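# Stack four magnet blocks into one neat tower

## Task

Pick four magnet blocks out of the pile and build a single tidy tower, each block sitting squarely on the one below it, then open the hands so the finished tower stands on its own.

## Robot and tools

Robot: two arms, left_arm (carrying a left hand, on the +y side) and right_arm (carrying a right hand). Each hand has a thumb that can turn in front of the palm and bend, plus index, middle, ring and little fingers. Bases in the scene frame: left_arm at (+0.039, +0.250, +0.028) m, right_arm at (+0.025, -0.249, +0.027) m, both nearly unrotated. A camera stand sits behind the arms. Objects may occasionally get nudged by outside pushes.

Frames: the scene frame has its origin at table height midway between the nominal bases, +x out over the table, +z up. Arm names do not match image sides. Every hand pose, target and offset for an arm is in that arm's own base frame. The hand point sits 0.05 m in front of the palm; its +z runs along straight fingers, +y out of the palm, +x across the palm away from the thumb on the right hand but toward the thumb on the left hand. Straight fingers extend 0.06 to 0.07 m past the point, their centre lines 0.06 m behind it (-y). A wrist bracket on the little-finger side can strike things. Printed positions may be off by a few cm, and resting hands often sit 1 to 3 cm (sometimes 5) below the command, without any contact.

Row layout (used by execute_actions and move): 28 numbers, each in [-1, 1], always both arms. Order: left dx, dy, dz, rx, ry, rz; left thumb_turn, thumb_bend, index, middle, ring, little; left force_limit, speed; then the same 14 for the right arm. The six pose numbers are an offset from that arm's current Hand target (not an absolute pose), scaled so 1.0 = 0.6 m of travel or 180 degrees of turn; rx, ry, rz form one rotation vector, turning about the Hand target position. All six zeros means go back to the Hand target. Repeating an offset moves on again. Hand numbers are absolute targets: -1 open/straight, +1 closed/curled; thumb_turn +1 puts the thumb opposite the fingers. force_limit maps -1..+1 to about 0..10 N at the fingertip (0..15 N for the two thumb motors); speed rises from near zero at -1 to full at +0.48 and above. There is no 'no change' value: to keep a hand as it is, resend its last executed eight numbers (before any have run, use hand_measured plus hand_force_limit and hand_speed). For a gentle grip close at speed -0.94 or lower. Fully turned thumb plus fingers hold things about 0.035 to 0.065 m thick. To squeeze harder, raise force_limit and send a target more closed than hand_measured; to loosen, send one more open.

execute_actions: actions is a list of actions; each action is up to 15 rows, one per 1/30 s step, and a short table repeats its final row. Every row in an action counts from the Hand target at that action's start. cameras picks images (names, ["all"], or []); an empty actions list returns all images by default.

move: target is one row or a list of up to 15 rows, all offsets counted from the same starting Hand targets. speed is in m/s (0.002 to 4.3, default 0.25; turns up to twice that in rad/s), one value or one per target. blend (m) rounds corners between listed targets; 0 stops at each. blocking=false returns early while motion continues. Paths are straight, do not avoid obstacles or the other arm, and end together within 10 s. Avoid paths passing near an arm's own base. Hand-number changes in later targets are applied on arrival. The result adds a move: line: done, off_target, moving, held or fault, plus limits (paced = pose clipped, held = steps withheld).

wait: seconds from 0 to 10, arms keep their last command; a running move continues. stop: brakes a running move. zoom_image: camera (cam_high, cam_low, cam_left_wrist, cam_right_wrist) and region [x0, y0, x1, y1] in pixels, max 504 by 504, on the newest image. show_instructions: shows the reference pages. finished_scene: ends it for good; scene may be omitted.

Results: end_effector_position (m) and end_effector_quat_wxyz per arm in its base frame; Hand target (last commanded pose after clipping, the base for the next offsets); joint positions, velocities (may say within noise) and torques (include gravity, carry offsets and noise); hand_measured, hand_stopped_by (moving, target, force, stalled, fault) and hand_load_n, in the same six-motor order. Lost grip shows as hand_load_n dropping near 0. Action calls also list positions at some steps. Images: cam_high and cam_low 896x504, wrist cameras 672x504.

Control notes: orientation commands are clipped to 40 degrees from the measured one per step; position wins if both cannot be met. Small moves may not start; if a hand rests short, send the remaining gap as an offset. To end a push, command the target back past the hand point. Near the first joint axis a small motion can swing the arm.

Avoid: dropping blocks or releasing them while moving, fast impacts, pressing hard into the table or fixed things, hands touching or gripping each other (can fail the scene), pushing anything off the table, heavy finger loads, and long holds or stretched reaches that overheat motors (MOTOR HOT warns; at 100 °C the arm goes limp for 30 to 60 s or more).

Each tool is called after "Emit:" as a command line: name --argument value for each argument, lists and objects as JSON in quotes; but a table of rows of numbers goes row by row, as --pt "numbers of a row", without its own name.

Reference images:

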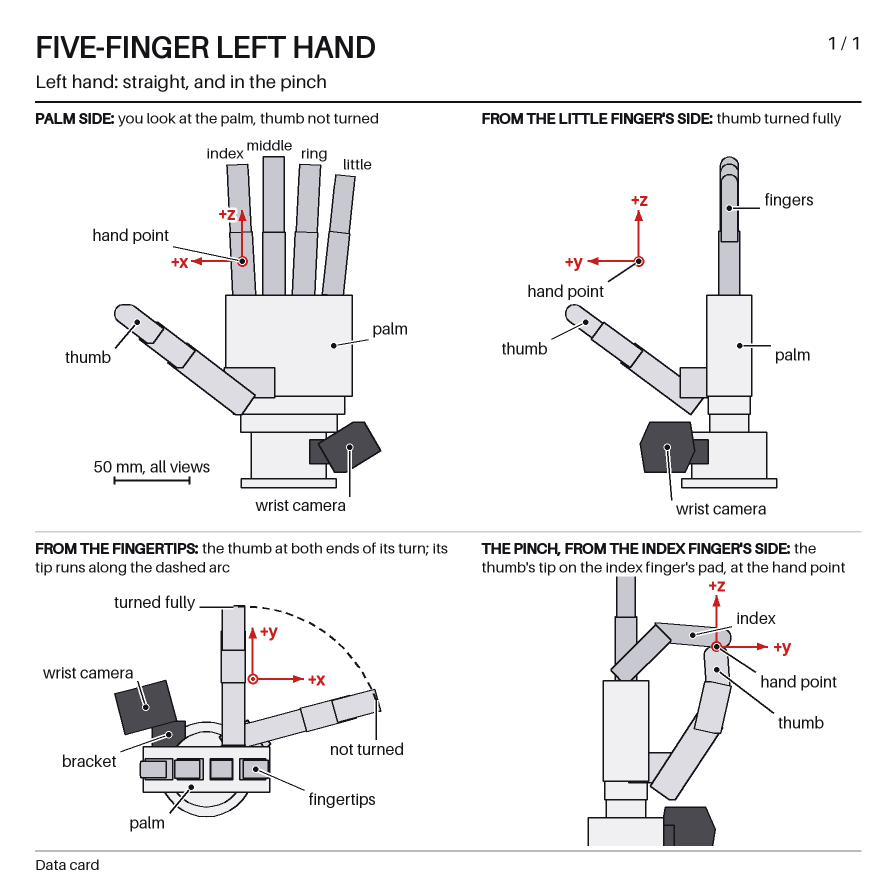

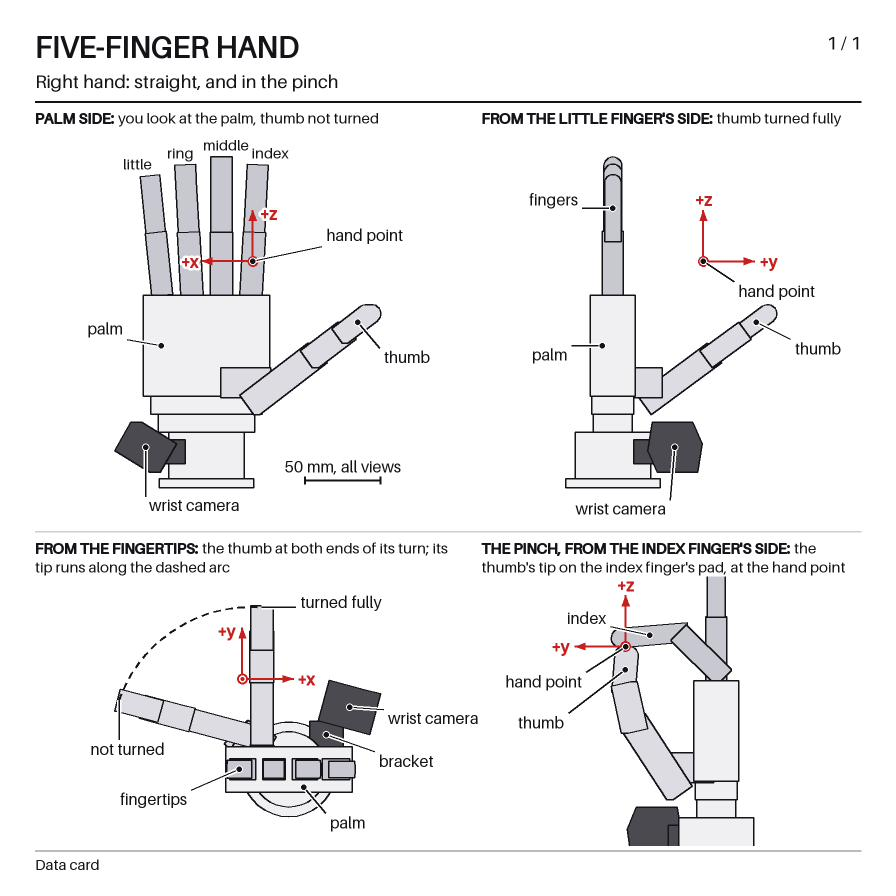

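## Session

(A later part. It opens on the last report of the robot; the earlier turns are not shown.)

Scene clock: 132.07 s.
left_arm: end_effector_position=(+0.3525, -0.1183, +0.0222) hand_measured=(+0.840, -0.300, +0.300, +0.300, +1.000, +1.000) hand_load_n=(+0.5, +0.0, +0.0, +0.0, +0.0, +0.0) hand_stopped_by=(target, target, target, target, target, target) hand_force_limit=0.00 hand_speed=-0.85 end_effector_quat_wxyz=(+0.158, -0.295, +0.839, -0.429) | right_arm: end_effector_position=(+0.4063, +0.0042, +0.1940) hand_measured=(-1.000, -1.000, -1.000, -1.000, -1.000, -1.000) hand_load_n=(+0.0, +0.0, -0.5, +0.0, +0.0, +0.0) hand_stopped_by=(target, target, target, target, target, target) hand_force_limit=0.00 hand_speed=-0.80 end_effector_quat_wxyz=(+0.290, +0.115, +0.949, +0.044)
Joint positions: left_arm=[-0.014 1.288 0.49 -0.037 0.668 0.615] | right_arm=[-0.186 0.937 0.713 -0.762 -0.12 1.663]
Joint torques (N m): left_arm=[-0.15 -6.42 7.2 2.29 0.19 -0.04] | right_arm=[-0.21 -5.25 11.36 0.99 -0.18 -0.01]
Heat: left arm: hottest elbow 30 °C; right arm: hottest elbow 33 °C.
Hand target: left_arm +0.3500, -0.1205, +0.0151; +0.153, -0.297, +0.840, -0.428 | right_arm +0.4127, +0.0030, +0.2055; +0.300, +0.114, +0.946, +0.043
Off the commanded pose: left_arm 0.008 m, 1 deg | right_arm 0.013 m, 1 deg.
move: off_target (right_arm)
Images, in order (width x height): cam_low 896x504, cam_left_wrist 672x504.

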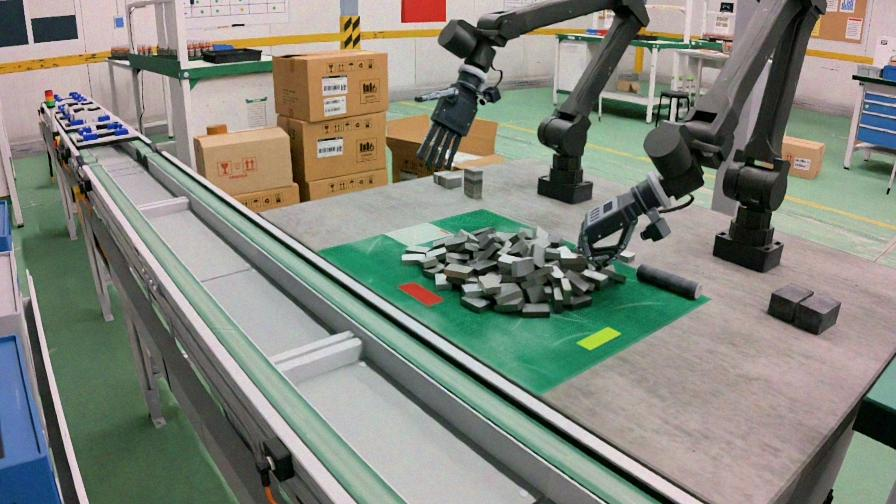

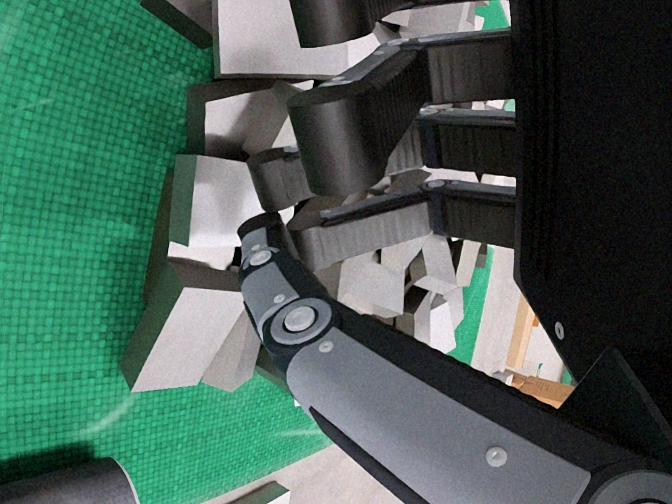

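Emit:
move --pt "0 0 0 0 0 0 0.84 -0.8 -0.15 -0.15 1 1 0 -0.2 0 0 0 0 0 0 -1 -1 -1 -1 -1 -1 0 -0.8" --pt "0.05 -0.02 0.12 0 0 0 0.84 -0.8 -0.15 -0.15 1 1 0 -0.2 0 0 0 0 0 0 -1 -1 -1 -1 -1 -1 0 -0.8" --cameras '["cam_left_wrist","cam_low","cam_high"]' --speed 0.15

Emit:
zoom_image --camera "cam_low" --region '[480, 200, 660, 320]'

Scene clock: 134.37 s.
left_arm: end_effector_position=(+0.3611, -0.1268, +0.0641) hand_measured=(+0.840, -0.800, -0.150, -0.148, +1.000, +1.000) hand_load_n=(+0.0, +0.0, +0.0, +0.0, +0.0, +0.0) hand_stopped_by=(target, target, target, target, target, target) hand_force_limit=0.00 hand_speed=-0.20 end_effector_quat_wxyz=(+0.138, -0.305, +0.844, -0.419) | right_arm: end_effector_position=(+0.4063, +0.0042, +0.1940) hand_measured=(-1.000, -1.000, -1.000, -1.000, -1.000, -1.000) hand_load_n=(+0.0, +0.0, +0.0, +0.0, +0.0, +0.0) hand_stopped_by=(target, target, target, target, target, target) hand_force_limit=0.00 hand_speed=-0.80 end_effector_quat_wxyz=(+0.290, +0.115, +0.949, +0.044)
Joint positions: left_arm=[-0.043 1.224 0.599 -0.244 0.646 0.59] | right_arm=[-0.186 0.937 0.713 -0.762 -0.12 1.663]
Joint torques (N m): left_arm=[-0.56 -8.53 13.67 1.01 0.18 -0.12] | right_arm=[-0.26 -5.01 11.37 1.11 -0.19 0]
Heat: left arm: hottest elbow 30 °C; right arm: hottest elbow 33 °C.
Hand target: left_arm +0.3801, -0.1325, +0.0870; +0.153, -0.297, +0.840, -0.428 | right_arm +0.4127, +0.0030, +0.2055; +0.300, +0.114, +0.946, +0.043
Off the commanded pose: left_arm 0.030 m, 2 deg | right_arm 0.013 m, 1 deg.
move: off_target (left_arm, right_arm)
Images, in order (width x height): cam_high 896x504, cam_low 896x504, cam_left_wrist 672x504.

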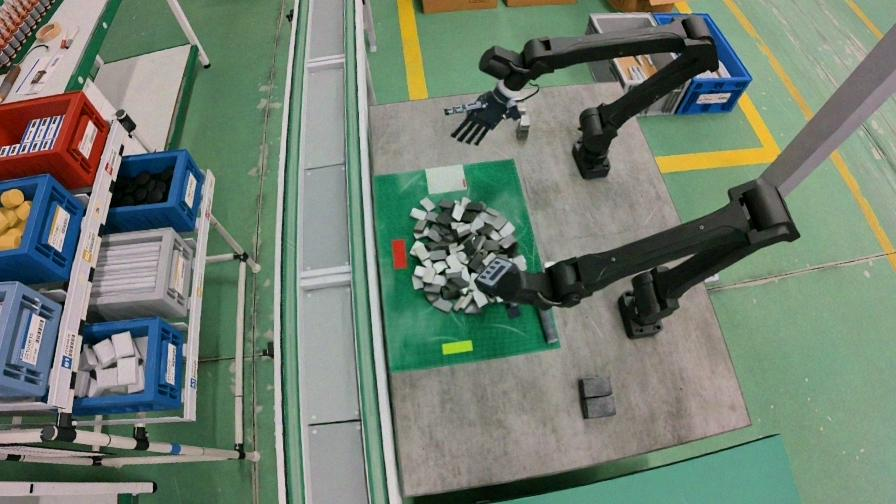

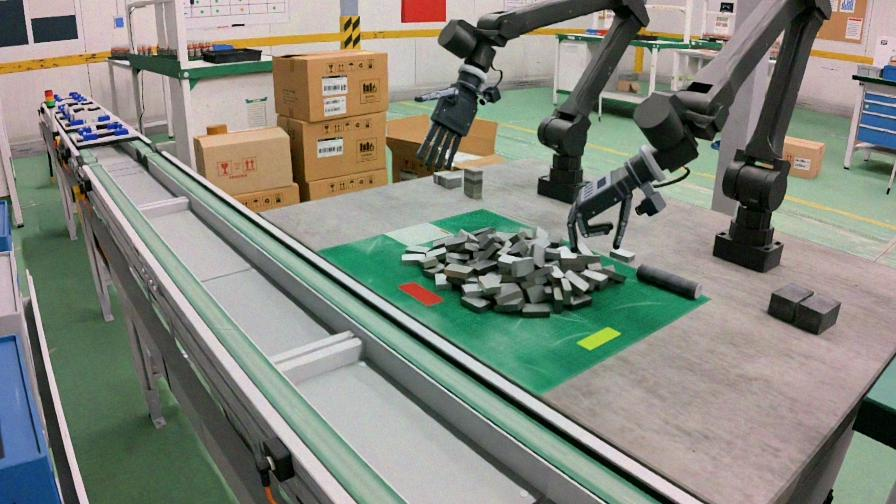

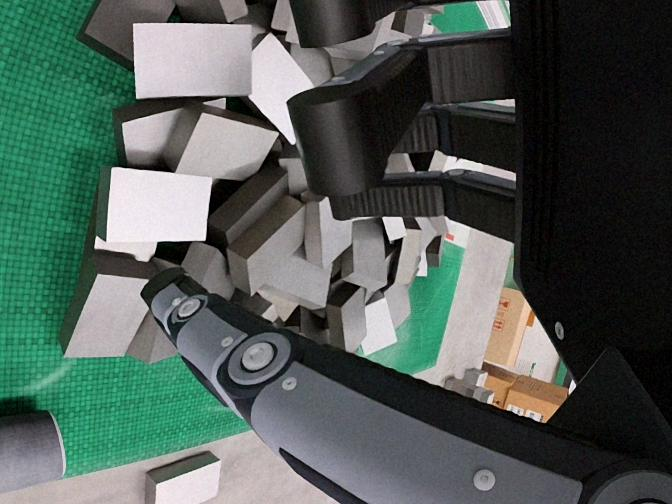

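Scaled by 2.800 from the camera's 896x504 image, which has a finer 1280x720 frame.

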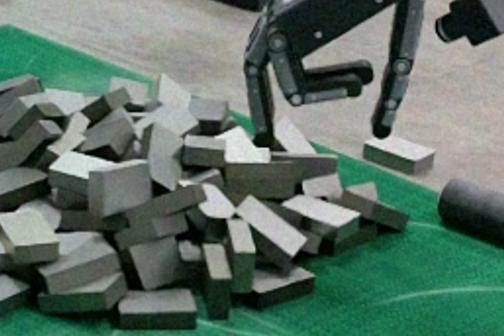

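Emit:
move --pt "-0.02 0.025 0.02 0.0104 -0.0322 -0.116 0.84 -0.8 -0.15 -0.15 1 1 0 -0.2 0 0 0 0 0 0 -1 -1 -1 -1 -1 -1 0 -0.8" --pt "-0.0435 0.049 -0.042 0.0209 -0.0645 -0.2325 0.84 -0.8 -0.15 -0.15 1 1 0 -0.2 0 0 0 0 0 0 -1 -1 -1 -1 -1 -1 0 -0.8" --cameras '["cam_left_wrist","cam_low","cam_high"]' --speed 0.15 --blend '[0.02,0]'

Emit:
zoom_image --camera "cam_low" --region '[480, 180, 660, 320]'

Scene clock: 139.13 s.
left_arm: end_effector_position=(+0.3318, -0.1076, +0.0521) hand_measured=(+0.840, -0.800, -0.150, -0.148, +1.000, +1.000) hand_load_n=(+0.0, +0.5, +0.0, +0.0, +0.5, +0.0) hand_stopped_by=(target, target, target, target, target, target) hand_force_limit=0.00 hand_speed=-0.20 end_effector_quat_wxyz=(+0.067, +0.064, +0.886, -0.454) | right_arm: end_effector_position=(+0.4063, +0.0042, +0.1940) hand_measured=(-1.000, -1.000, -1.000, -1.000, -1.000, -1.000) hand_load_n=(+0.0, -0.5, +0.0, +0.0, +0.0, -0.5) hand_stopped_by=(target, target, target, target, target, target) hand_force_limit=0.00 hand_speed=-0.80 end_effector_quat_wxyz=(+0.290, +0.115, +0.949, +0.044)
Joint positions: left_arm=[0.043 1.407 0.782 -0.901 0.954 1.735] | right_arm=[-0.186 0.937 0.713 -0.762 -0.12 1.663]
Joint torques (N m): left_arm=[1.2 -8.06 12.67 0.03 0.83 0.19] | right_arm=[-0.44 -5.42 11.4 1.06 -0.2 -0.02]
Heat: left arm: hottest elbow 30 °C; right arm: hottest elbow 33 °C.
Hand target: left_arm +0.3539, -0.1031, +0.0618; +0.082, +0.071, +0.884, -0.454 | right_arm +0.4127, +0.0030, +0.2055; +0.300, +0.114, +0.946, +0.043
Off the commanded pose: left_arm 0.025 m, 2 deg | right_arm 0.013 m, 1 deg.
move: off_target (left_arm, right_arm)
Images, in order (width x height): cam_high 896x504, cam_low 896x504, cam_left_wrist 672x504.

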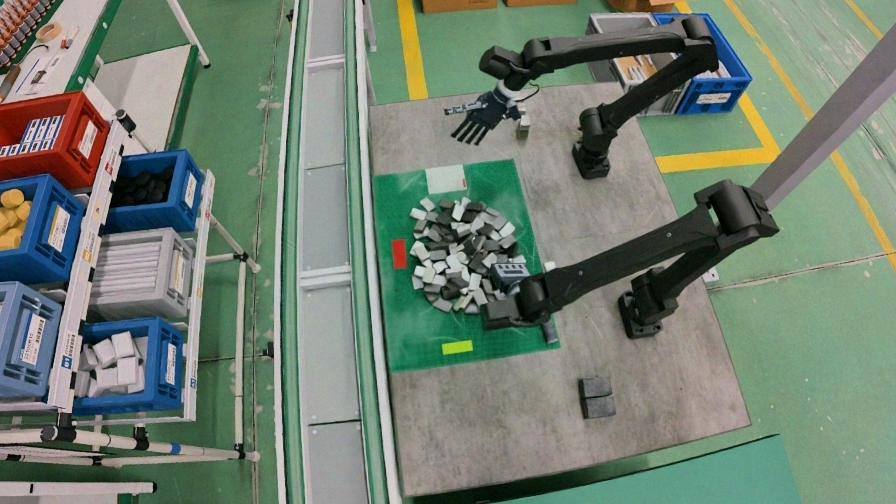

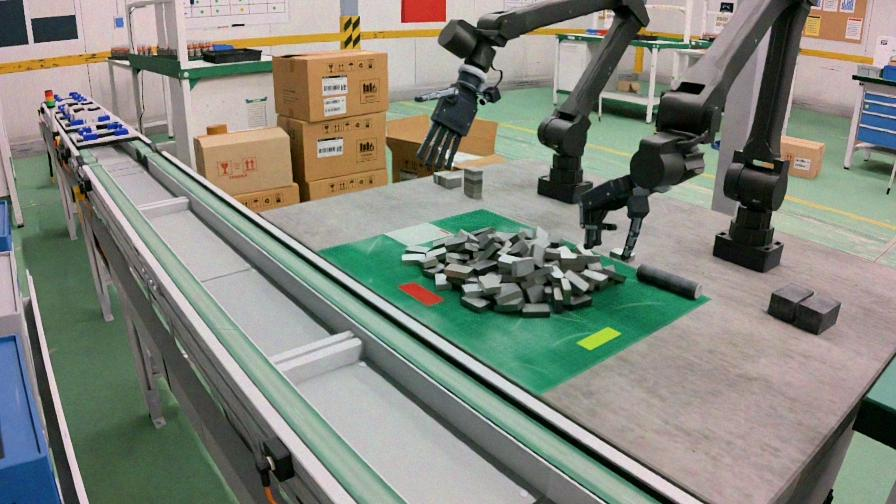

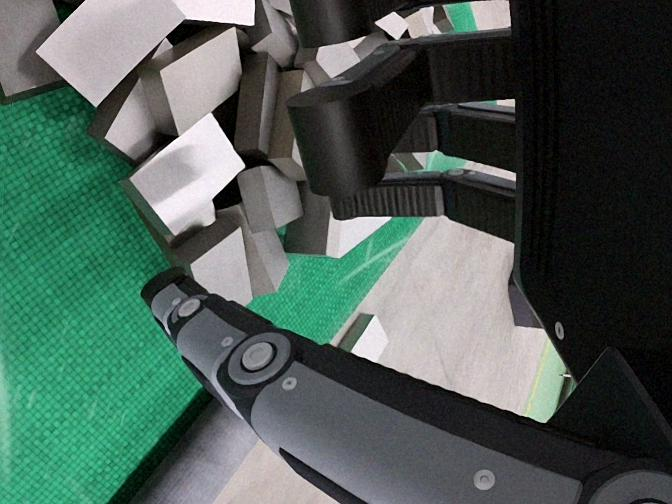

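Scaled by 2.800 from the camera's 896x504 image, which has a finer 1280x720 frame.

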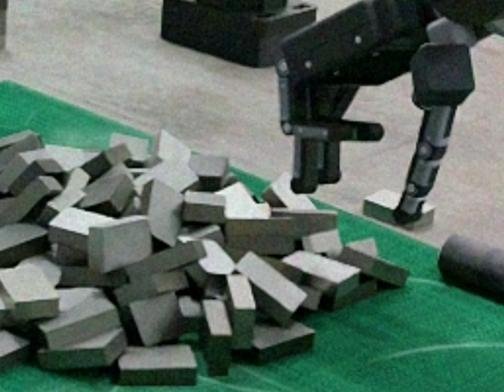

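Emit:
wait --seconds 0 --cameras '["all"]'

Scene clock: 139.77 s.
left_arm: end_effector_position=(+0.3318, -0.1075, +0.0521) hand_measured=(+0.840, -0.800, -0.150, -0.148, +1.000, +1.000) hand_load_n=(+0.0, +0.0, +0.0, +0.0, +0.0, +0.0) hand_stopped_by=(target, target, target, target, target, target) hand_force_limit=0.00 hand_speed=-0.20 end_effector_quat_wxyz=(+0.067, +0.064, +0.886, -0.454) | right_arm: end_effector_position=(+0.4063, +0.0042, +0.1940) hand_measured=(-1.000, -1.000, -1.000, -1.000, -1.000, -1.000) hand_load_n=(+0.0, +0.0, +0.0, +0.0, +0.0, +0.0) hand_stopped_by=(target, target, target, target, target, target) hand_force_limit=0.00 hand_speed=-0.80 end_effector_quat_wxyz=(+0.290, +0.115, +0.949, +0.044)
Joint positions: left_arm=[0.043 1.407 0.782 -0.901 0.954 1.735] | right_arm=[-0.186 0.937 0.713 -0.762 -0.12 1.663]
Joint torques (N m): left_arm=[1.2 -8.06 12.66 0.05 0.83 0.19] | right_arm=[-0.32 -5.48 11.43 1.09 -0.19 -0.01]
Heat: left arm: hottest elbow 31 °C; right arm: hottest elbow 33 °C.
Hand target: left_arm +0.3539, -0.1031, +0.0618; +0.082, +0.071, +0.884, -0.454 | right_arm +0.4127, +0.0030, +0.2055; +0.300, +0.114, +0.946, +0.043
Off the commanded pose: left_arm 0.025 m, 2 deg | right_arm 0.013 m, 1 deg.

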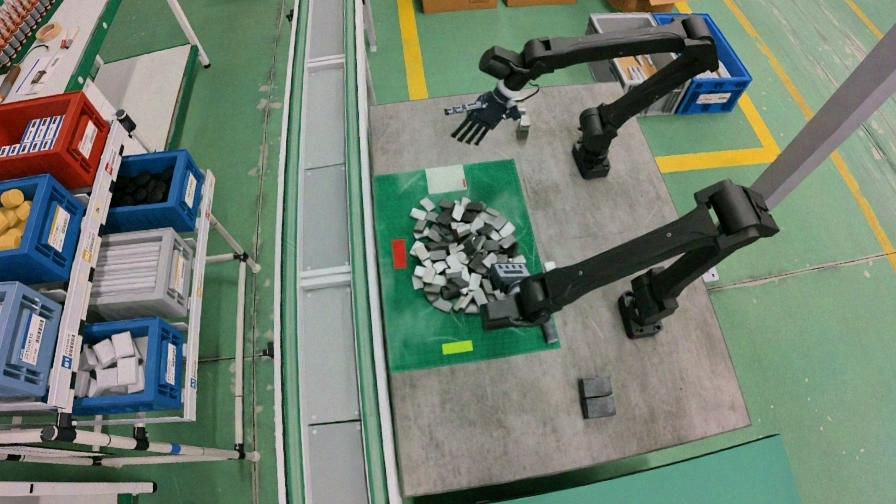

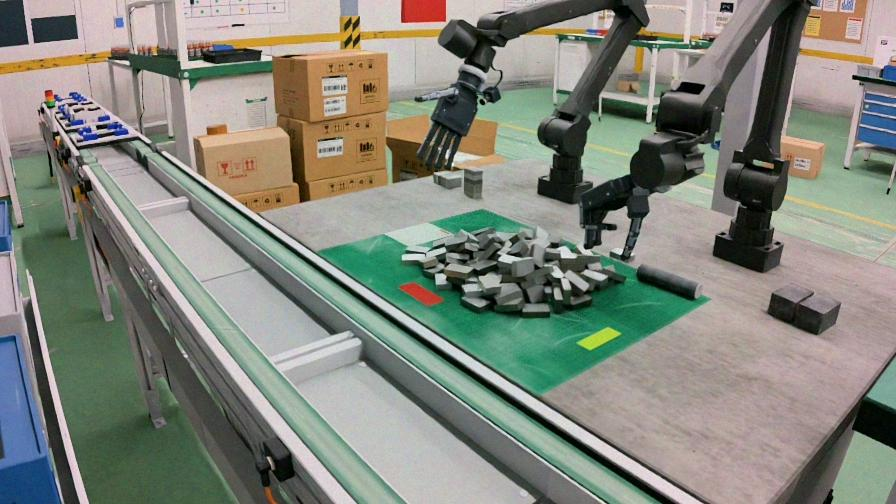

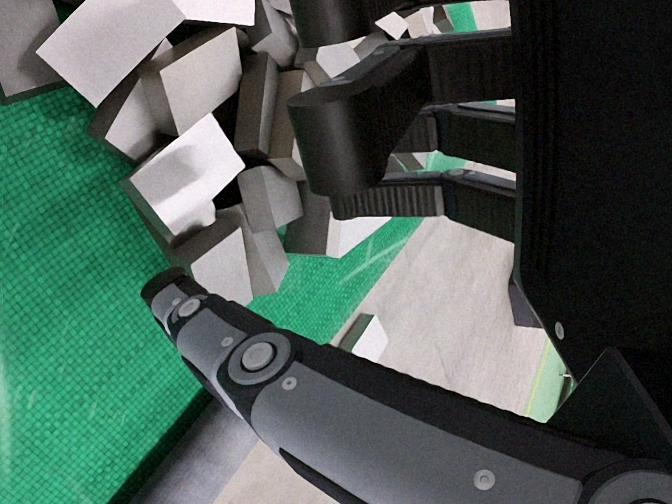

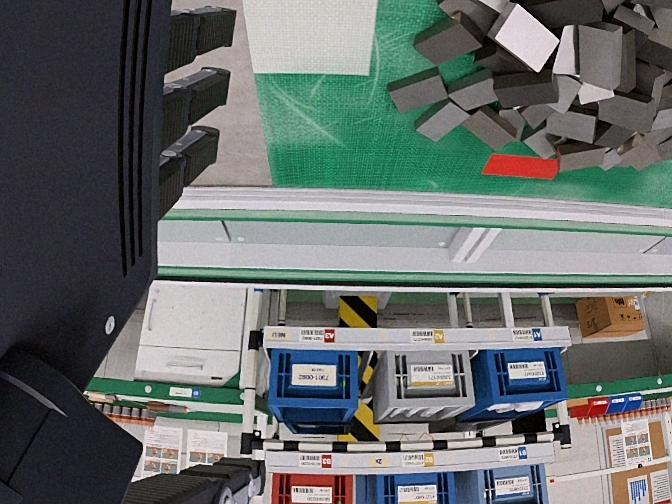

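Emit:
zoom_image --camera "cam_left_wrist" --region '[0, 0, 400, 330]'

Emit:
zoom_image --camera "cam_low" --region '[390, 200, 720, 330]'

Emit:
zoom_image --camera "cam_high" --region '[390, 180, 590, 330]'

Scaled by 1.260 from the camera's 672x504 image, which has a finer 960x720 frame.

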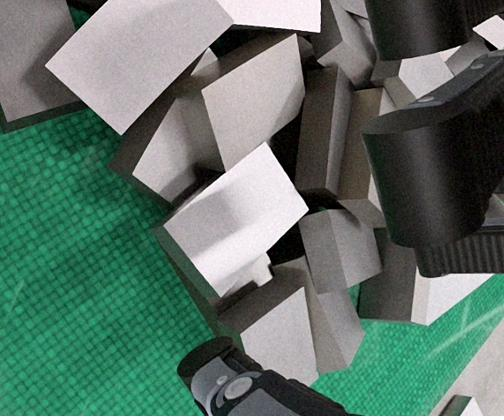

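Scaled by 1.527 from the camera's 896x504 image, which has a finer 1280x720 frame.

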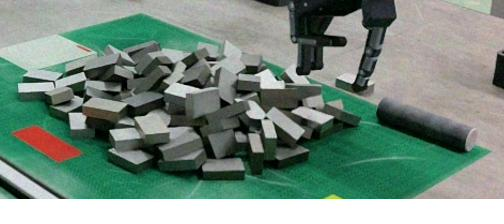

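Scaled by 2.520 from the camera's 896x504 image, which has a finer 1280x720 frame.

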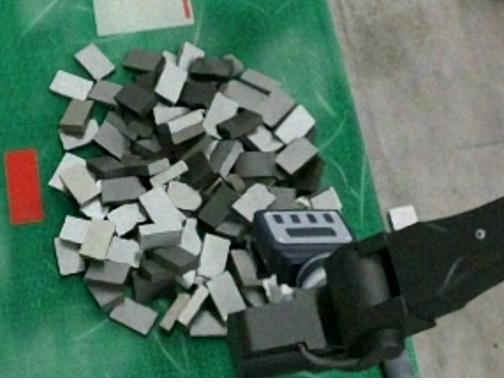

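Emit:
move --target '[-0.0232,-0.0182,-0.0513,0,0,0,0.84,-0.8,-0.15,-0.15,1,1,0,-0.2,0,0,0,0,0,0,-1,-1,-1,-1,-1,-1,0,-0.8]' --speed 0.08 --cameras '["cam_left_wrist"]'

Scene clock: 141.53 s.
left_arm: end_effector_position=(+0.3433, -0.1092, +0.0381) hand_measured=(+0.840, -0.800, -0.150, -0.148, +1.000, +1.000) hand_load_n=(+0.0, +0.0, +0.0, +0.0, +0.0, +0.0) hand_stopped_by=(target, target, target, target, target, target) hand_force_limit=0.00 hand_speed=-0.20 end_effector_quat_wxyz=(+0.092, +0.074, +0.884, -0.452) | right_arm: end_effector_position=(+0.4063, +0.0042, +0.1940) hand_measured=(-1.000, -1.000, -1.000, -1.000, -1.000, -1.000) hand_load_n=(+0.0, +0.0, +0.0, +0.0, +0.0, +0.0) hand_stopped_by=(target, target, target, target, target, target) hand_force_limit=0.00 hand_speed=-0.80 end_effector_quat_wxyz=(+0.290, +0.115, +0.949, +0.044)
Joint positions: left_arm=[0.037 1.426 0.756 -0.787 0.954 1.717] | right_arm=[-0.186 0.937 0.713 -0.762 -0.12 1.663]
Joint torques (N m): left_arm=[-0.62 -8.35 7.27 1.21 0.74 -0.1] | right_arm=[-0.26 -5.01 11.44 1.1 -0.21 -0.01]
Heat: left arm: hottest elbow 31 °C; right arm: hottest elbow 33 °C.
Hand target: left_arm +0.3401, -0.1140, +0.0311; +0.082, +0.071, +0.884, -0.454 | right_arm +0.4127, +0.0030, +0.2055; +0.300, +0.114, +0.946, +0.043
Off the commanded pose: left_arm 0.009 m, 1 deg | right_arm 0.013 m, 1 deg.
move: off_target (right_arm)
Images, in order (width x height): cam_left_wrist 672x504.

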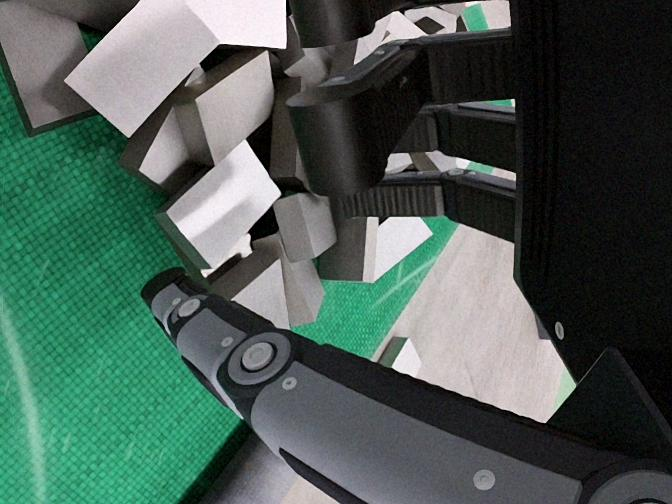

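Emit:
move --target '[-0.0025,-0.012,-0.0283,0,0,0,0.84,-0.8,-0.15,-0.15,1,1,0,-0.2,0,0,0,0,0,0,-1,-1,-1,-1,-1,-1,0,-0.8]' --speed 0.06 --cameras '["cam_left_wrist"]'

Emit:
zoom_image --camera "cam_left_wrist" --region '[100, 60, 450, 320]'

Scene clock: 143.90 s.
left_arm: end_effector_position=(+0.3418, -0.1163, +0.0224) hand_measured=(+0.840, -0.800, -0.150, -0.148, +1.000, +1.000) hand_load_n=(+0.0, +0.0, -1.5, +0.0, +0.0, +0.0) hand_stopped_by=(target, target, target, target, target, target) hand_force_limit=0.00 hand_speed=-0.20 end_effector_quat_wxyz=(+0.091, +0.072, +0.884, -0.453) | right_arm: end_effector_position=(+0.4063, +0.0042, +0.1940) hand_measured=(-1.000, -1.000, -1.000, -1.000, -1.000, -1.000) hand_load_n=(+0.0, +0.0, +0.0, +0.0, +0.0, +0.0) hand_stopped_by=(target, target, target, target, target, target) hand_force_limit=0.00 hand_speed=-0.80 end_effector_quat_wxyz=(+0.290, +0.115, +0.949, +0.044)
Joint positions: left_arm=[0.018 1.452 0.727 -0.705 0.954 1.678] | right_arm=[-0.186 0.937 0.713 -0.762 -0.12 1.663]
Joint torques (N m): left_arm=[-0.73 -8.23 6.89 1.42 0.63 -0.08] | right_arm=[-0.09 -5.07 11.4 1.01 -0.2 -0.02]
Heat: left arm: hottest elbow 30 °C; right arm: hottest elbow 33 °C.
Hand target: left_arm +0.3385, -0.1212, +0.0141; +0.082, +0.071, +0.884, -0.454 | right_arm +0.4127, +0.0030, +0.2055; +0.300, +0.114, +0.946, +0.043
Off the commanded pose: left_arm 0.010 m, 1 deg | right_arm 0.013 m, 1 deg.
move: off_target (right_arm)
Images, in order (width x height): cam_left_wrist 672x504.

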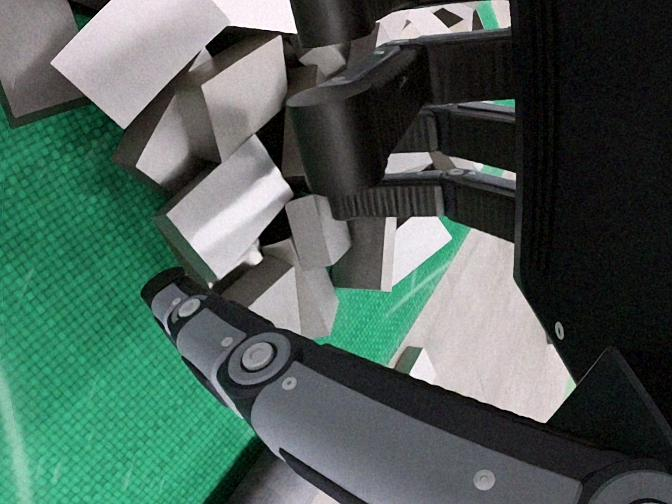

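Scaled by 1.440 from the camera's 672x504 image, which has a finer 960x720 frame.

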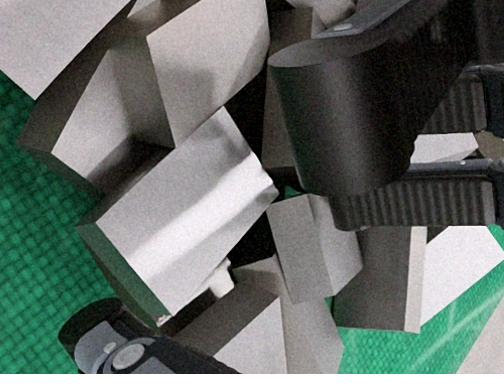

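Emit:
move --pt "0.035 0.0 0.055 0 0 0.05 0.84 -0.8 -0.15 -0.15 1 1 0 -0.2 0 0 0 0 0 0 -1 -1 -1 -1 -1 -1 0 -0.8" --pt "0.0133 -0.0005 0.0 0 0 0.05 0.84 -0.8 -0.15 -0.15 1 1 0 -0.2 0 0 0 0 0 0 -1 -1 -1 -1 -1 -1 0 -0.8" --speed 0.08 --cameras '["cam_left_wrist"]'

Emit:
zoom_image --camera "cam_left_wrist" --region '[100, 60, 450, 320]'

Scene clock: 147.53 s.
left_arm: end_effector_position=(+0.3502, -0.1173, +0.0218) hand_measured=(+0.840, -0.800, -0.150, -0.148, +1.000, +1.000) hand_load_n=(+0.0, +0.0, +0.0, +0.0, +0.0, +0.5) hand_stopped_by=(target, target, target, target, target, target) hand_force_limit=0.00 hand_speed=-0.20 end_effector_quat_wxyz=(+0.127, +0.005, +0.886, -0.446) | right_arm: end_effector_position=(+0.4063, +0.0042, +0.1940) hand_measured=(-1.000, -1.000, -1.000, -1.000, -1.000, -1.000) hand_load_n=(+0.0, +0.0, +0.0, +0.0, +0.0, +0.0) hand_stopped_by=(target, target, target, target, target, target) hand_force_limit=0.00 hand_speed=-0.80 end_effector_quat_wxyz=(+0.290, +0.115, +0.949, +0.044)
Joint positions: left_arm=[0.012 1.397 0.653 -0.472 0.917 1.417] | right_arm=[-0.186 0.937 0.713 -0.762 -0.12 1.663]
Joint torques (N m): left_arm=[-0.56 -7.77 7.08 1.66 0.45 -0.11] | right_arm=[-0.26 -5.25 11.48 0.99 -0.21 -0.03]
Heat: left arm: hottest elbow 30 °C; right arm: hottest elbow 33 °C.
Hand target: left_arm +0.3465, -0.1215, +0.0141; +0.117, +0.001, +0.887, -0.446 | right_arm +0.4127, +0.0030, +0.2055; +0.300, +0.114, +0.946, +0.043
Off the commanded pose: left_arm 0.010 m, 1 deg | right_arm 0.013 m, 1 deg.
move: off_target (right_arm)
Images, in order (width x height): cam_left_wrist 672x504.

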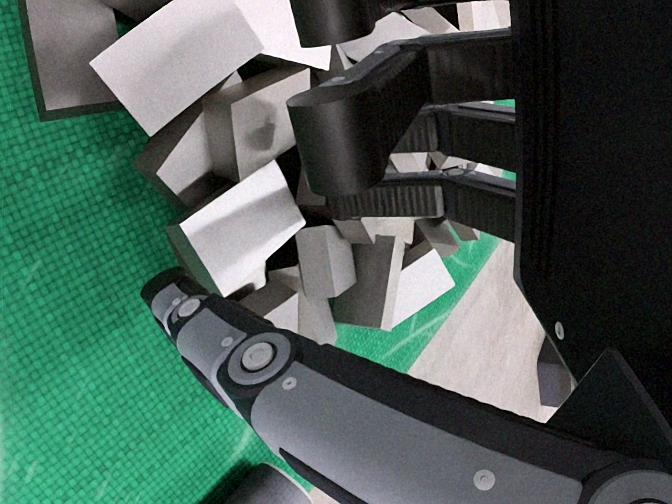

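Scaled by 1.440 from the camera's 672x504 image, which has a finer 960x720 frame.

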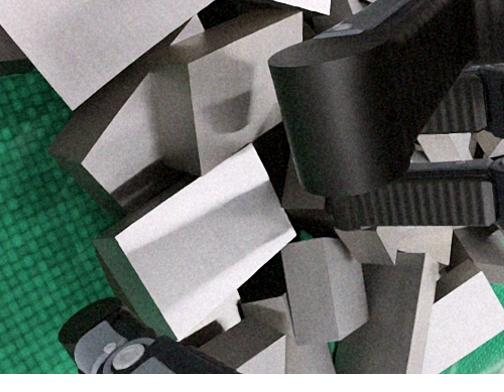

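Emit:
move --target '[-0.0025,-0.003,-0.018,0,0,0,0.84,-0.8,-0.15,-0.15,1,1,0,-0.2,0,0,0,0,0,0,-1,-1,-1,-1,-1,-1,0,-0.8]' --speed 0.05 --cameras '["cam_left_wrist"]'

Emit:
zoom_image --camera "cam_left_wrist" --region '[100, 60, 450, 320]'

Scene clock: 148.70 s.
left_arm: end_effector_position=(+0.3523, -0.1179, +0.0158) hand_measured=(+0.840, -0.800, -0.150, -0.148, +1.000, +1.000) hand_load_n=(+0.0, +0.0, -1.5, +0.0, -0.5, +0.0) hand_stopped_by=(target, target, target, target, target, target) hand_force_limit=0.00 hand_speed=-0.20 end_effector_quat_wxyz=(+0.133, +0.005, +0.885, -0.447) | right_arm: end_effector_position=(+0.4063, +0.0042, +0.1940) hand_measured=(-1.000, -1.000, -1.000, -1.000, -1.000, -1.000) hand_load_n=(+0.0, +0.0, +0.0, +0.0, +0.0, +0.0) hand_stopped_by=(target, target, target, target, target, target) hand_force_limit=0.00 hand_speed=-0.80 end_effector_quat_wxyz=(+0.290, +0.115, +0.949, +0.044)
Joint positions: left_arm=[0.011 1.41 0.641 -0.428 0.917 1.407] | right_arm=[-0.186 0.937 0.713 -0.762 -0.12 1.663]
Joint torques (N m): left_arm=[-0.79 -7.24 6.5 1.68 0.37 -0.08] | right_arm=[-0.09 -5.01 11.34 1.06 -0.19 -0.03]
Heat: left arm: hottest elbow 30 °C; right arm: hottest elbow 33 °C.
Hand target: left_arm +0.3449, -0.1234, +0.0032; +0.117, +0.001, +0.887, -0.446 | right_arm +0.4127, +0.0030, +0.2055; +0.300, +0.114, +0.946, +0.043
Off the commanded pose: left_arm 0.015 m, 2 deg | right_arm 0.013 m, 1 deg.
move: off_target (left_arm, right_arm)
Images, in order (width x height): cam_left_wrist 672x504.

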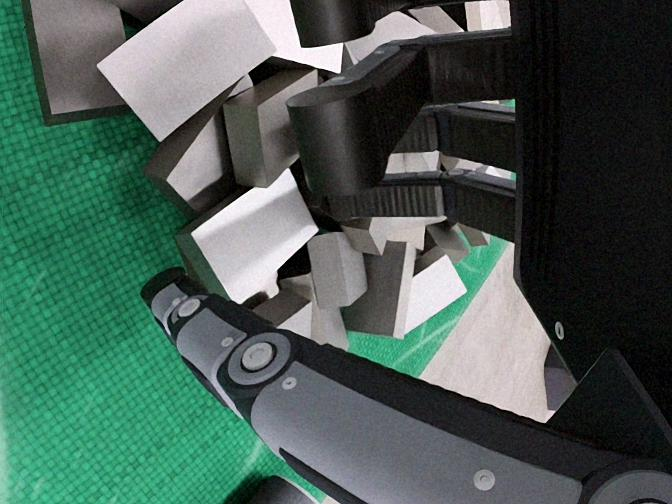

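Scaled by 1.440 from the camera's 672x504 image, which has a finer 960x720 frame.

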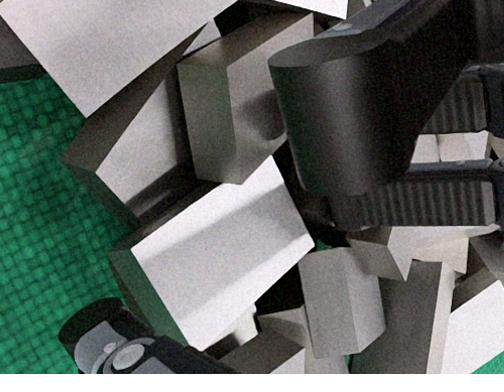

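Emit:
move --target '[0,0,0,0,0,0,0.84,-0.3,0.3,0.3,1,1,0.2,-0.85,0,0,0,0,0,0,-1,-1,-1,-1,-1,-1,0,-0.8]' --speed 0.05 --cameras '["cam_left_wrist"]'

Emit:
zoom_image --camera "cam_left_wrist" --region '[100, 60, 450, 320]'

Scene clock: 151.73 s.
left_arm: end_effector_position=(+0.3483, -0.1204, +0.0108) hand_measured=(+0.840, -0.300, +0.300, +0.300, +1.000, +1.000) hand_load_n=(+0.0, +0.0, +0.0, +0.0, +0.0, +0.0) hand_stopped_by=(target, target, target, target, target, target) hand_force_limit=0.20 hand_speed=-0.85 end_effector_quat_wxyz=(+0.126, +0.006, +0.886, -0.446) | right_arm: end_effector_position=(+0.4063, +0.0042, +0.1940) hand_measured=(-1.000, -1.000, -1.000, -1.000, -1.000, -1.000) hand_load_n=(+0.0, +0.0, +0.5, +0.0, +0.0, +0.0) hand_stopped_by=(target, target, target, target, target, target) hand_force_limit=0.00 hand_speed=-0.80 end_effector_quat_wxyz=(+0.290, +0.115, +0.949, +0.044)
Joint positions: left_arm=[0.003 1.419 0.635 -0.424 0.915 1.406] | right_arm=[-0.186 0.937 0.713 -0.762 -0.12 1.663]
Joint torques (N m): left_arm=[-0.26 -7.82 6.91 1.62 0.45 -0.1] | right_arm=[-0.26 -5.3 11.47 1.13 -0.23 -0.02]
Heat: left arm: hottest elbow 30 °C; right arm: hottest elbow 33 °C.
Hand target: left_arm +0.3449, -0.1234, +0.0032; +0.117, +0.001, +0.887, -0.446 | right_arm +0.4127, +0.0030, +0.2055; +0.300, +0.114, +0.946, +0.043
Off the commanded pose: left_arm 0.009 m, 1 deg | right_arm 0.013 m, 1 deg.
move: off_target (right_arm)
Images, in order (width x height): cam_left_wrist 672x504.

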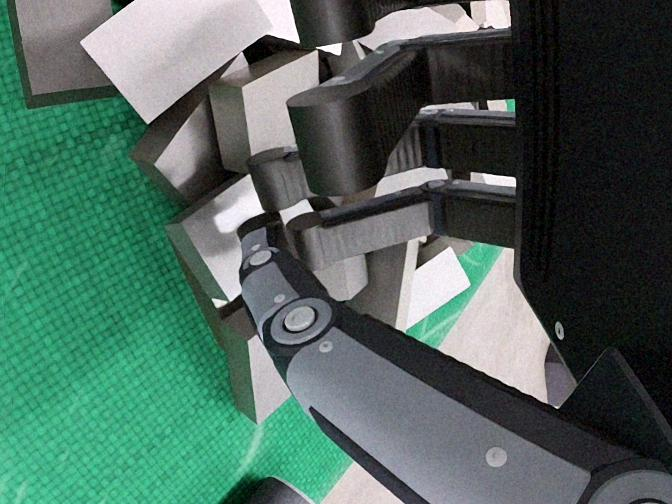

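Scaled by 1.440 from the camera's 672x504 image, which has a finer 960x720 frame.

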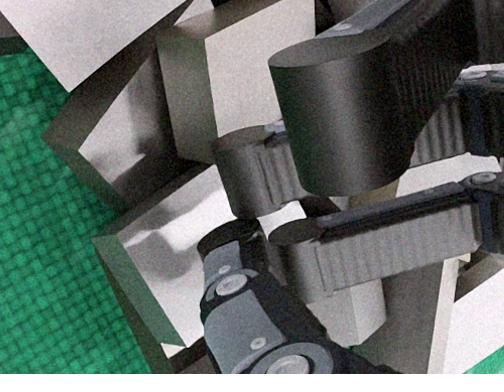

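Emit:
move --pt "0.0 0.01 0.01 0 0 0 0.84 -0.6 -0.3 -0.3 1 1 0.2 -0.2 0 0 0 0 0 0 -1 -1 -1 -1 -1 -1 0 -0.8" --pt "0.02 -0.02 0.12 -0.0324 -0.0034 -0.0069 0.84 -0.6 -0.3 -0.3 1 1 0.2 -0.2 0 0 0 0 0 0 -1 -1 -1 -1 -1 -1 0 -0.8" --pt "0.012 -0.01 0.06 -0.0324 -0.0034 -0.0069 0.84 -0.6 -0.3 -0.3 1 1 0.2 -0.2 0 0 0 0 0 0 -1 -1 -1 -1 -1 -1 0 -0.8" --speed 0.12 --cameras '["cam_left_wrist","cam_low"]'

Emit:
zoom_image --camera "cam_left_wrist" --region '[0, 0, 400, 330]'

Scene clock: 156.43 s.
left_arm: end_effector_position=(+0.3493, -0.1315, +0.0445) hand_measured=(+0.840, -0.600, -0.298, -0.300, +1.000, +1.000) hand_load_n=(+0.0, +0.0, +0.0, +0.0, +0.0, +0.0) hand_stopped_by=(target, target, target, target, target, target) hand_force_limit=0.20 hand_speed=-0.20 end_effector_quat_wxyz=(+0.113, +0.004, +0.863, -0.492) | right_arm: end_effector_position=(+0.4063, +0.0042, +0.1940) hand_measured=(-1.000, -1.000, -1.000, -1.000, -1.000, -1.000) hand_load_n=(+0.0, +0.0, +0.0, +0.0, +0.0, +0.0) hand_stopped_by=(target, target, target, target, target, target) hand_force_limit=0.00 hand_speed=-0.80 end_effector_quat_wxyz=(+0.290, +0.115, +0.949, +0.044)
Joint positions: left_arm=[0.019 1.389 0.681 -0.519 1.022 1.404] | right_arm=[-0.186 0.937 0.713 -0.762 -0.12 1.663]
Joint torques (N m): left_arm=[0.79 -8 7.72 1.61 0.82 0.2] | right_arm=[-0.44 -5.3 11.4 1.05 -0.2 0.01]
Heat: left arm: hottest elbow 30 °C; right arm: hottest elbow 33 °C.
Hand target: left_arm +0.3522, -0.1294, +0.0392; +0.117, +0.007, +0.863, -0.492 | right_arm +0.4127, +0.0030, +0.2055; +0.300, +0.114, +0.946, +0.043
Off the commanded pose: left_arm 0.006 m, 1 deg | right_arm 0.013 m, 1 deg.
move: off_target (right_arm)
Images, in order (width x height): cam_low 896x504, cam_left_wrist 672x504.

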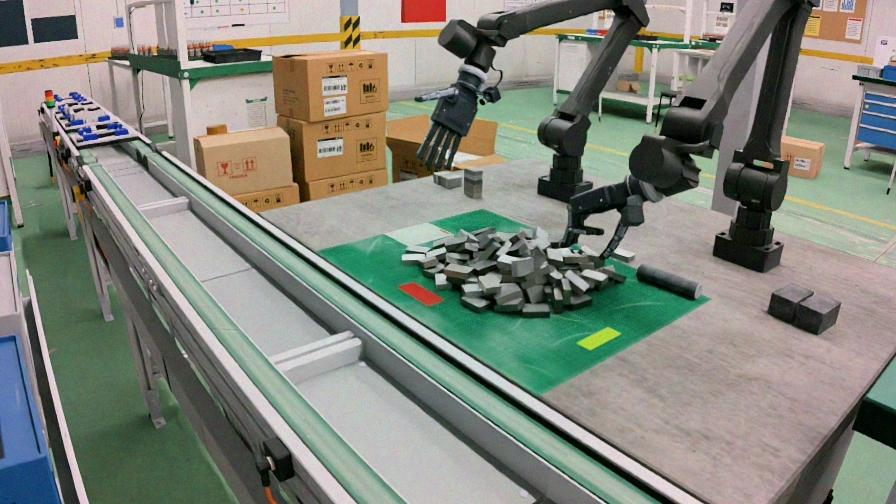

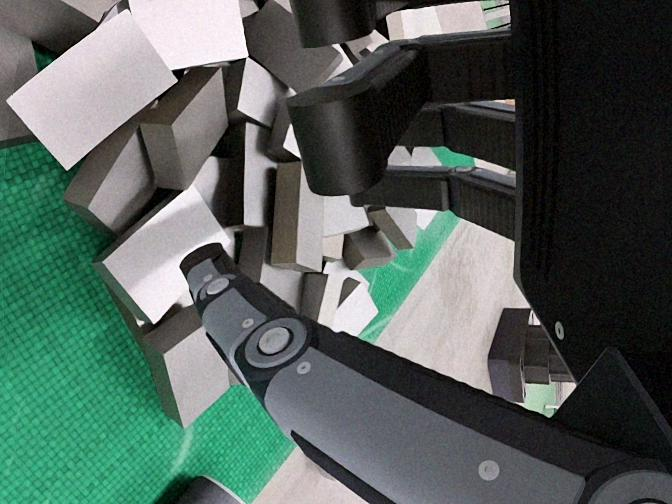

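Scaled by 1.260 from the camera's 672x504 image, which has a finer 960x720 frame.

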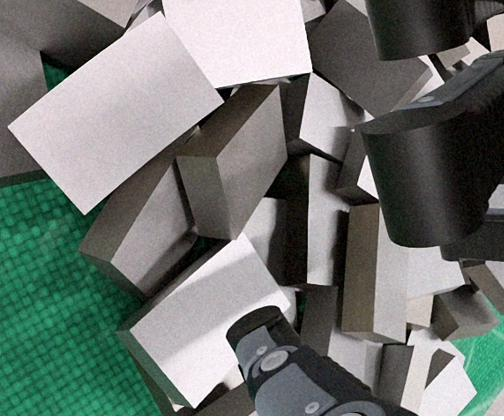

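Emit:
move --pt "0.03 0.015 0.07 0 0 0 0.84 -0.6 -0.3 -0.3 1 1 0.2 -0.2 0 0 0 0 0 0 -1 -1 -1 -1 -1 -1 0 -0.8" --pt "0.098 0.037 0.06 0 0 0 0.84 -0.6 -0.3 -0.3 1 1 0.2 -0.2 0 0 0 0 0 0 -1 -1 -1 -1 -1 -1 0 -0.8" --pt "0.098 0.037 0.02 0 0 0 0.84 -0.6 -0.3 -0.3 1 1 0.2 -0.2 0 0 0 0 0 0 -1 -1 -1 -1 -1 -1 0 -0.8" --speed 0.12 --blend '[0.02,0.01,0]' --cameras '["cam_left_wrist"]'

Emit:
zoom_image --camera "cam_left_wrist" --region '[0, 0, 400, 330]'

Scene clock: 158.70 s.
left_arm: end_effector_position=(+0.3883, -0.1115, +0.0443) hand_measured=(+0.840, -0.600, -0.298, -0.300, +1.000, +1.000) hand_load_n=(+0.0, +0.0, +0.0, +0.0, +0.0, +0.0) hand_stopped_by=(target, target, target, target, target, target) hand_force_limit=0.20 hand_speed=-0.20 end_effector_quat_wxyz=(+0.094, -0.006, +0.865, -0.493) | right_arm: end_effector_position=(+0.4063, +0.0042, +0.1940) hand_measured=(-1.000, -1.000, -1.000, -1.000, -1.000, -1.000) hand_load_n=(+0.0, +0.0, +0.0, +0.0, +0.0, +0.0) hand_stopped_by=(target, target, target, target, target, target) hand_force_limit=0.00 hand_speed=-0.80 end_effector_quat_wxyz=(+0.290, +0.115, +0.949, +0.044)
Joint positions: left_arm=[0.07 1.521 0.832 -0.665 1.038 1.503] | right_arm=[-0.186 0.937 0.713 -0.762 -0.12 1.663]
Joint torques (N m): left_arm=[0.91 -10.11 11.4 1.33 0.85 0.19] | right_arm=[-0.09 -5.19 11.44 1.01 -0.23 0]
Heat: left arm: hottest elbow 30 °C; right arm: hottest elbow 33 °C.
Hand target: left_arm +0.4109, -0.1071, +0.0512; +0.117, +0.007, +0.863, -0.492 | right_arm +0.4127, +0.0030, +0.2055; +0.300, +0.114, +0.946, +0.043
Off the commanded pose: left_arm 0.024 m, 3 deg | right_arm 0.013 m, 1 deg.
move: off_target (left_arm, right_arm)
Images, in order (width x height): cam_left_wrist 672x504.

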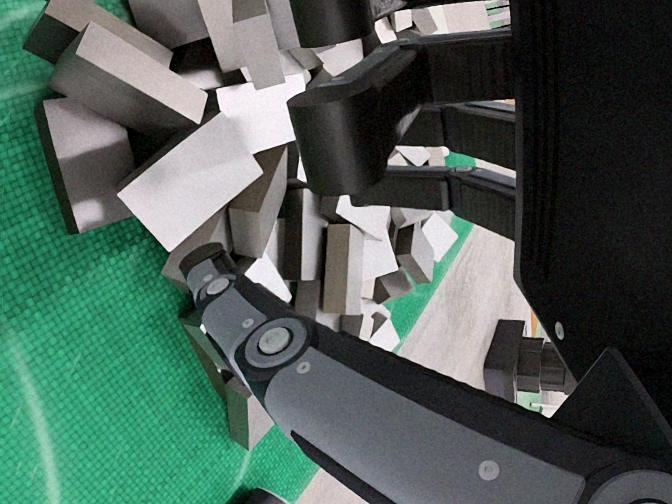

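Scaled by 1.260 from the camera's 672x504 image, which has a finer 960x720 frame.

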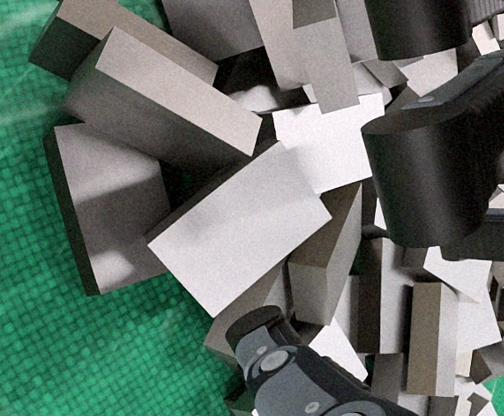

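Emit:
zoom_image --camera "cam_left_wrist" --region '[100, 60, 320, 280]'

Emit:
zoom_image --camera "cam_left_wrist" --region '[280, 140, 500, 360]'

Scaled by 2.291 from the camera's 672x504 image, which has a finer 960x720 frame.

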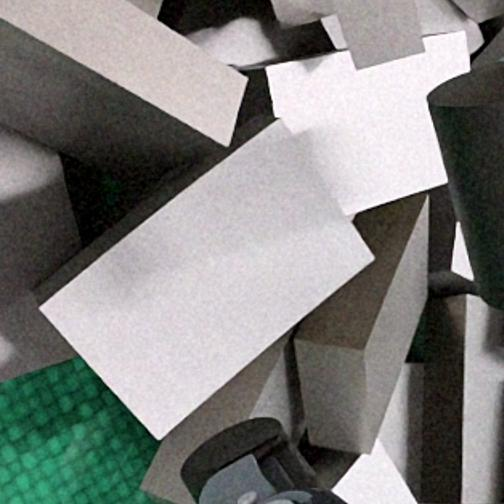

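Scaled by 2.291 from the camera's 672x504 image, which has a finer 960x720 frame.

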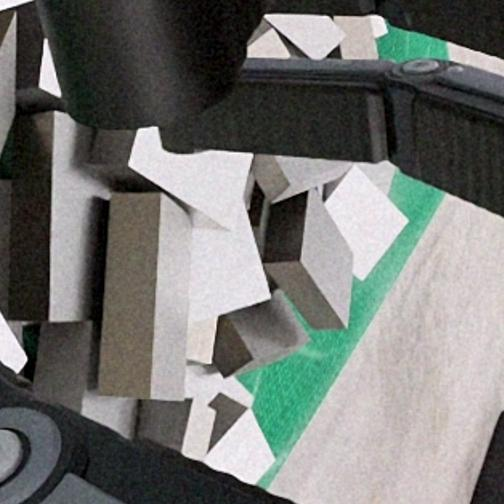

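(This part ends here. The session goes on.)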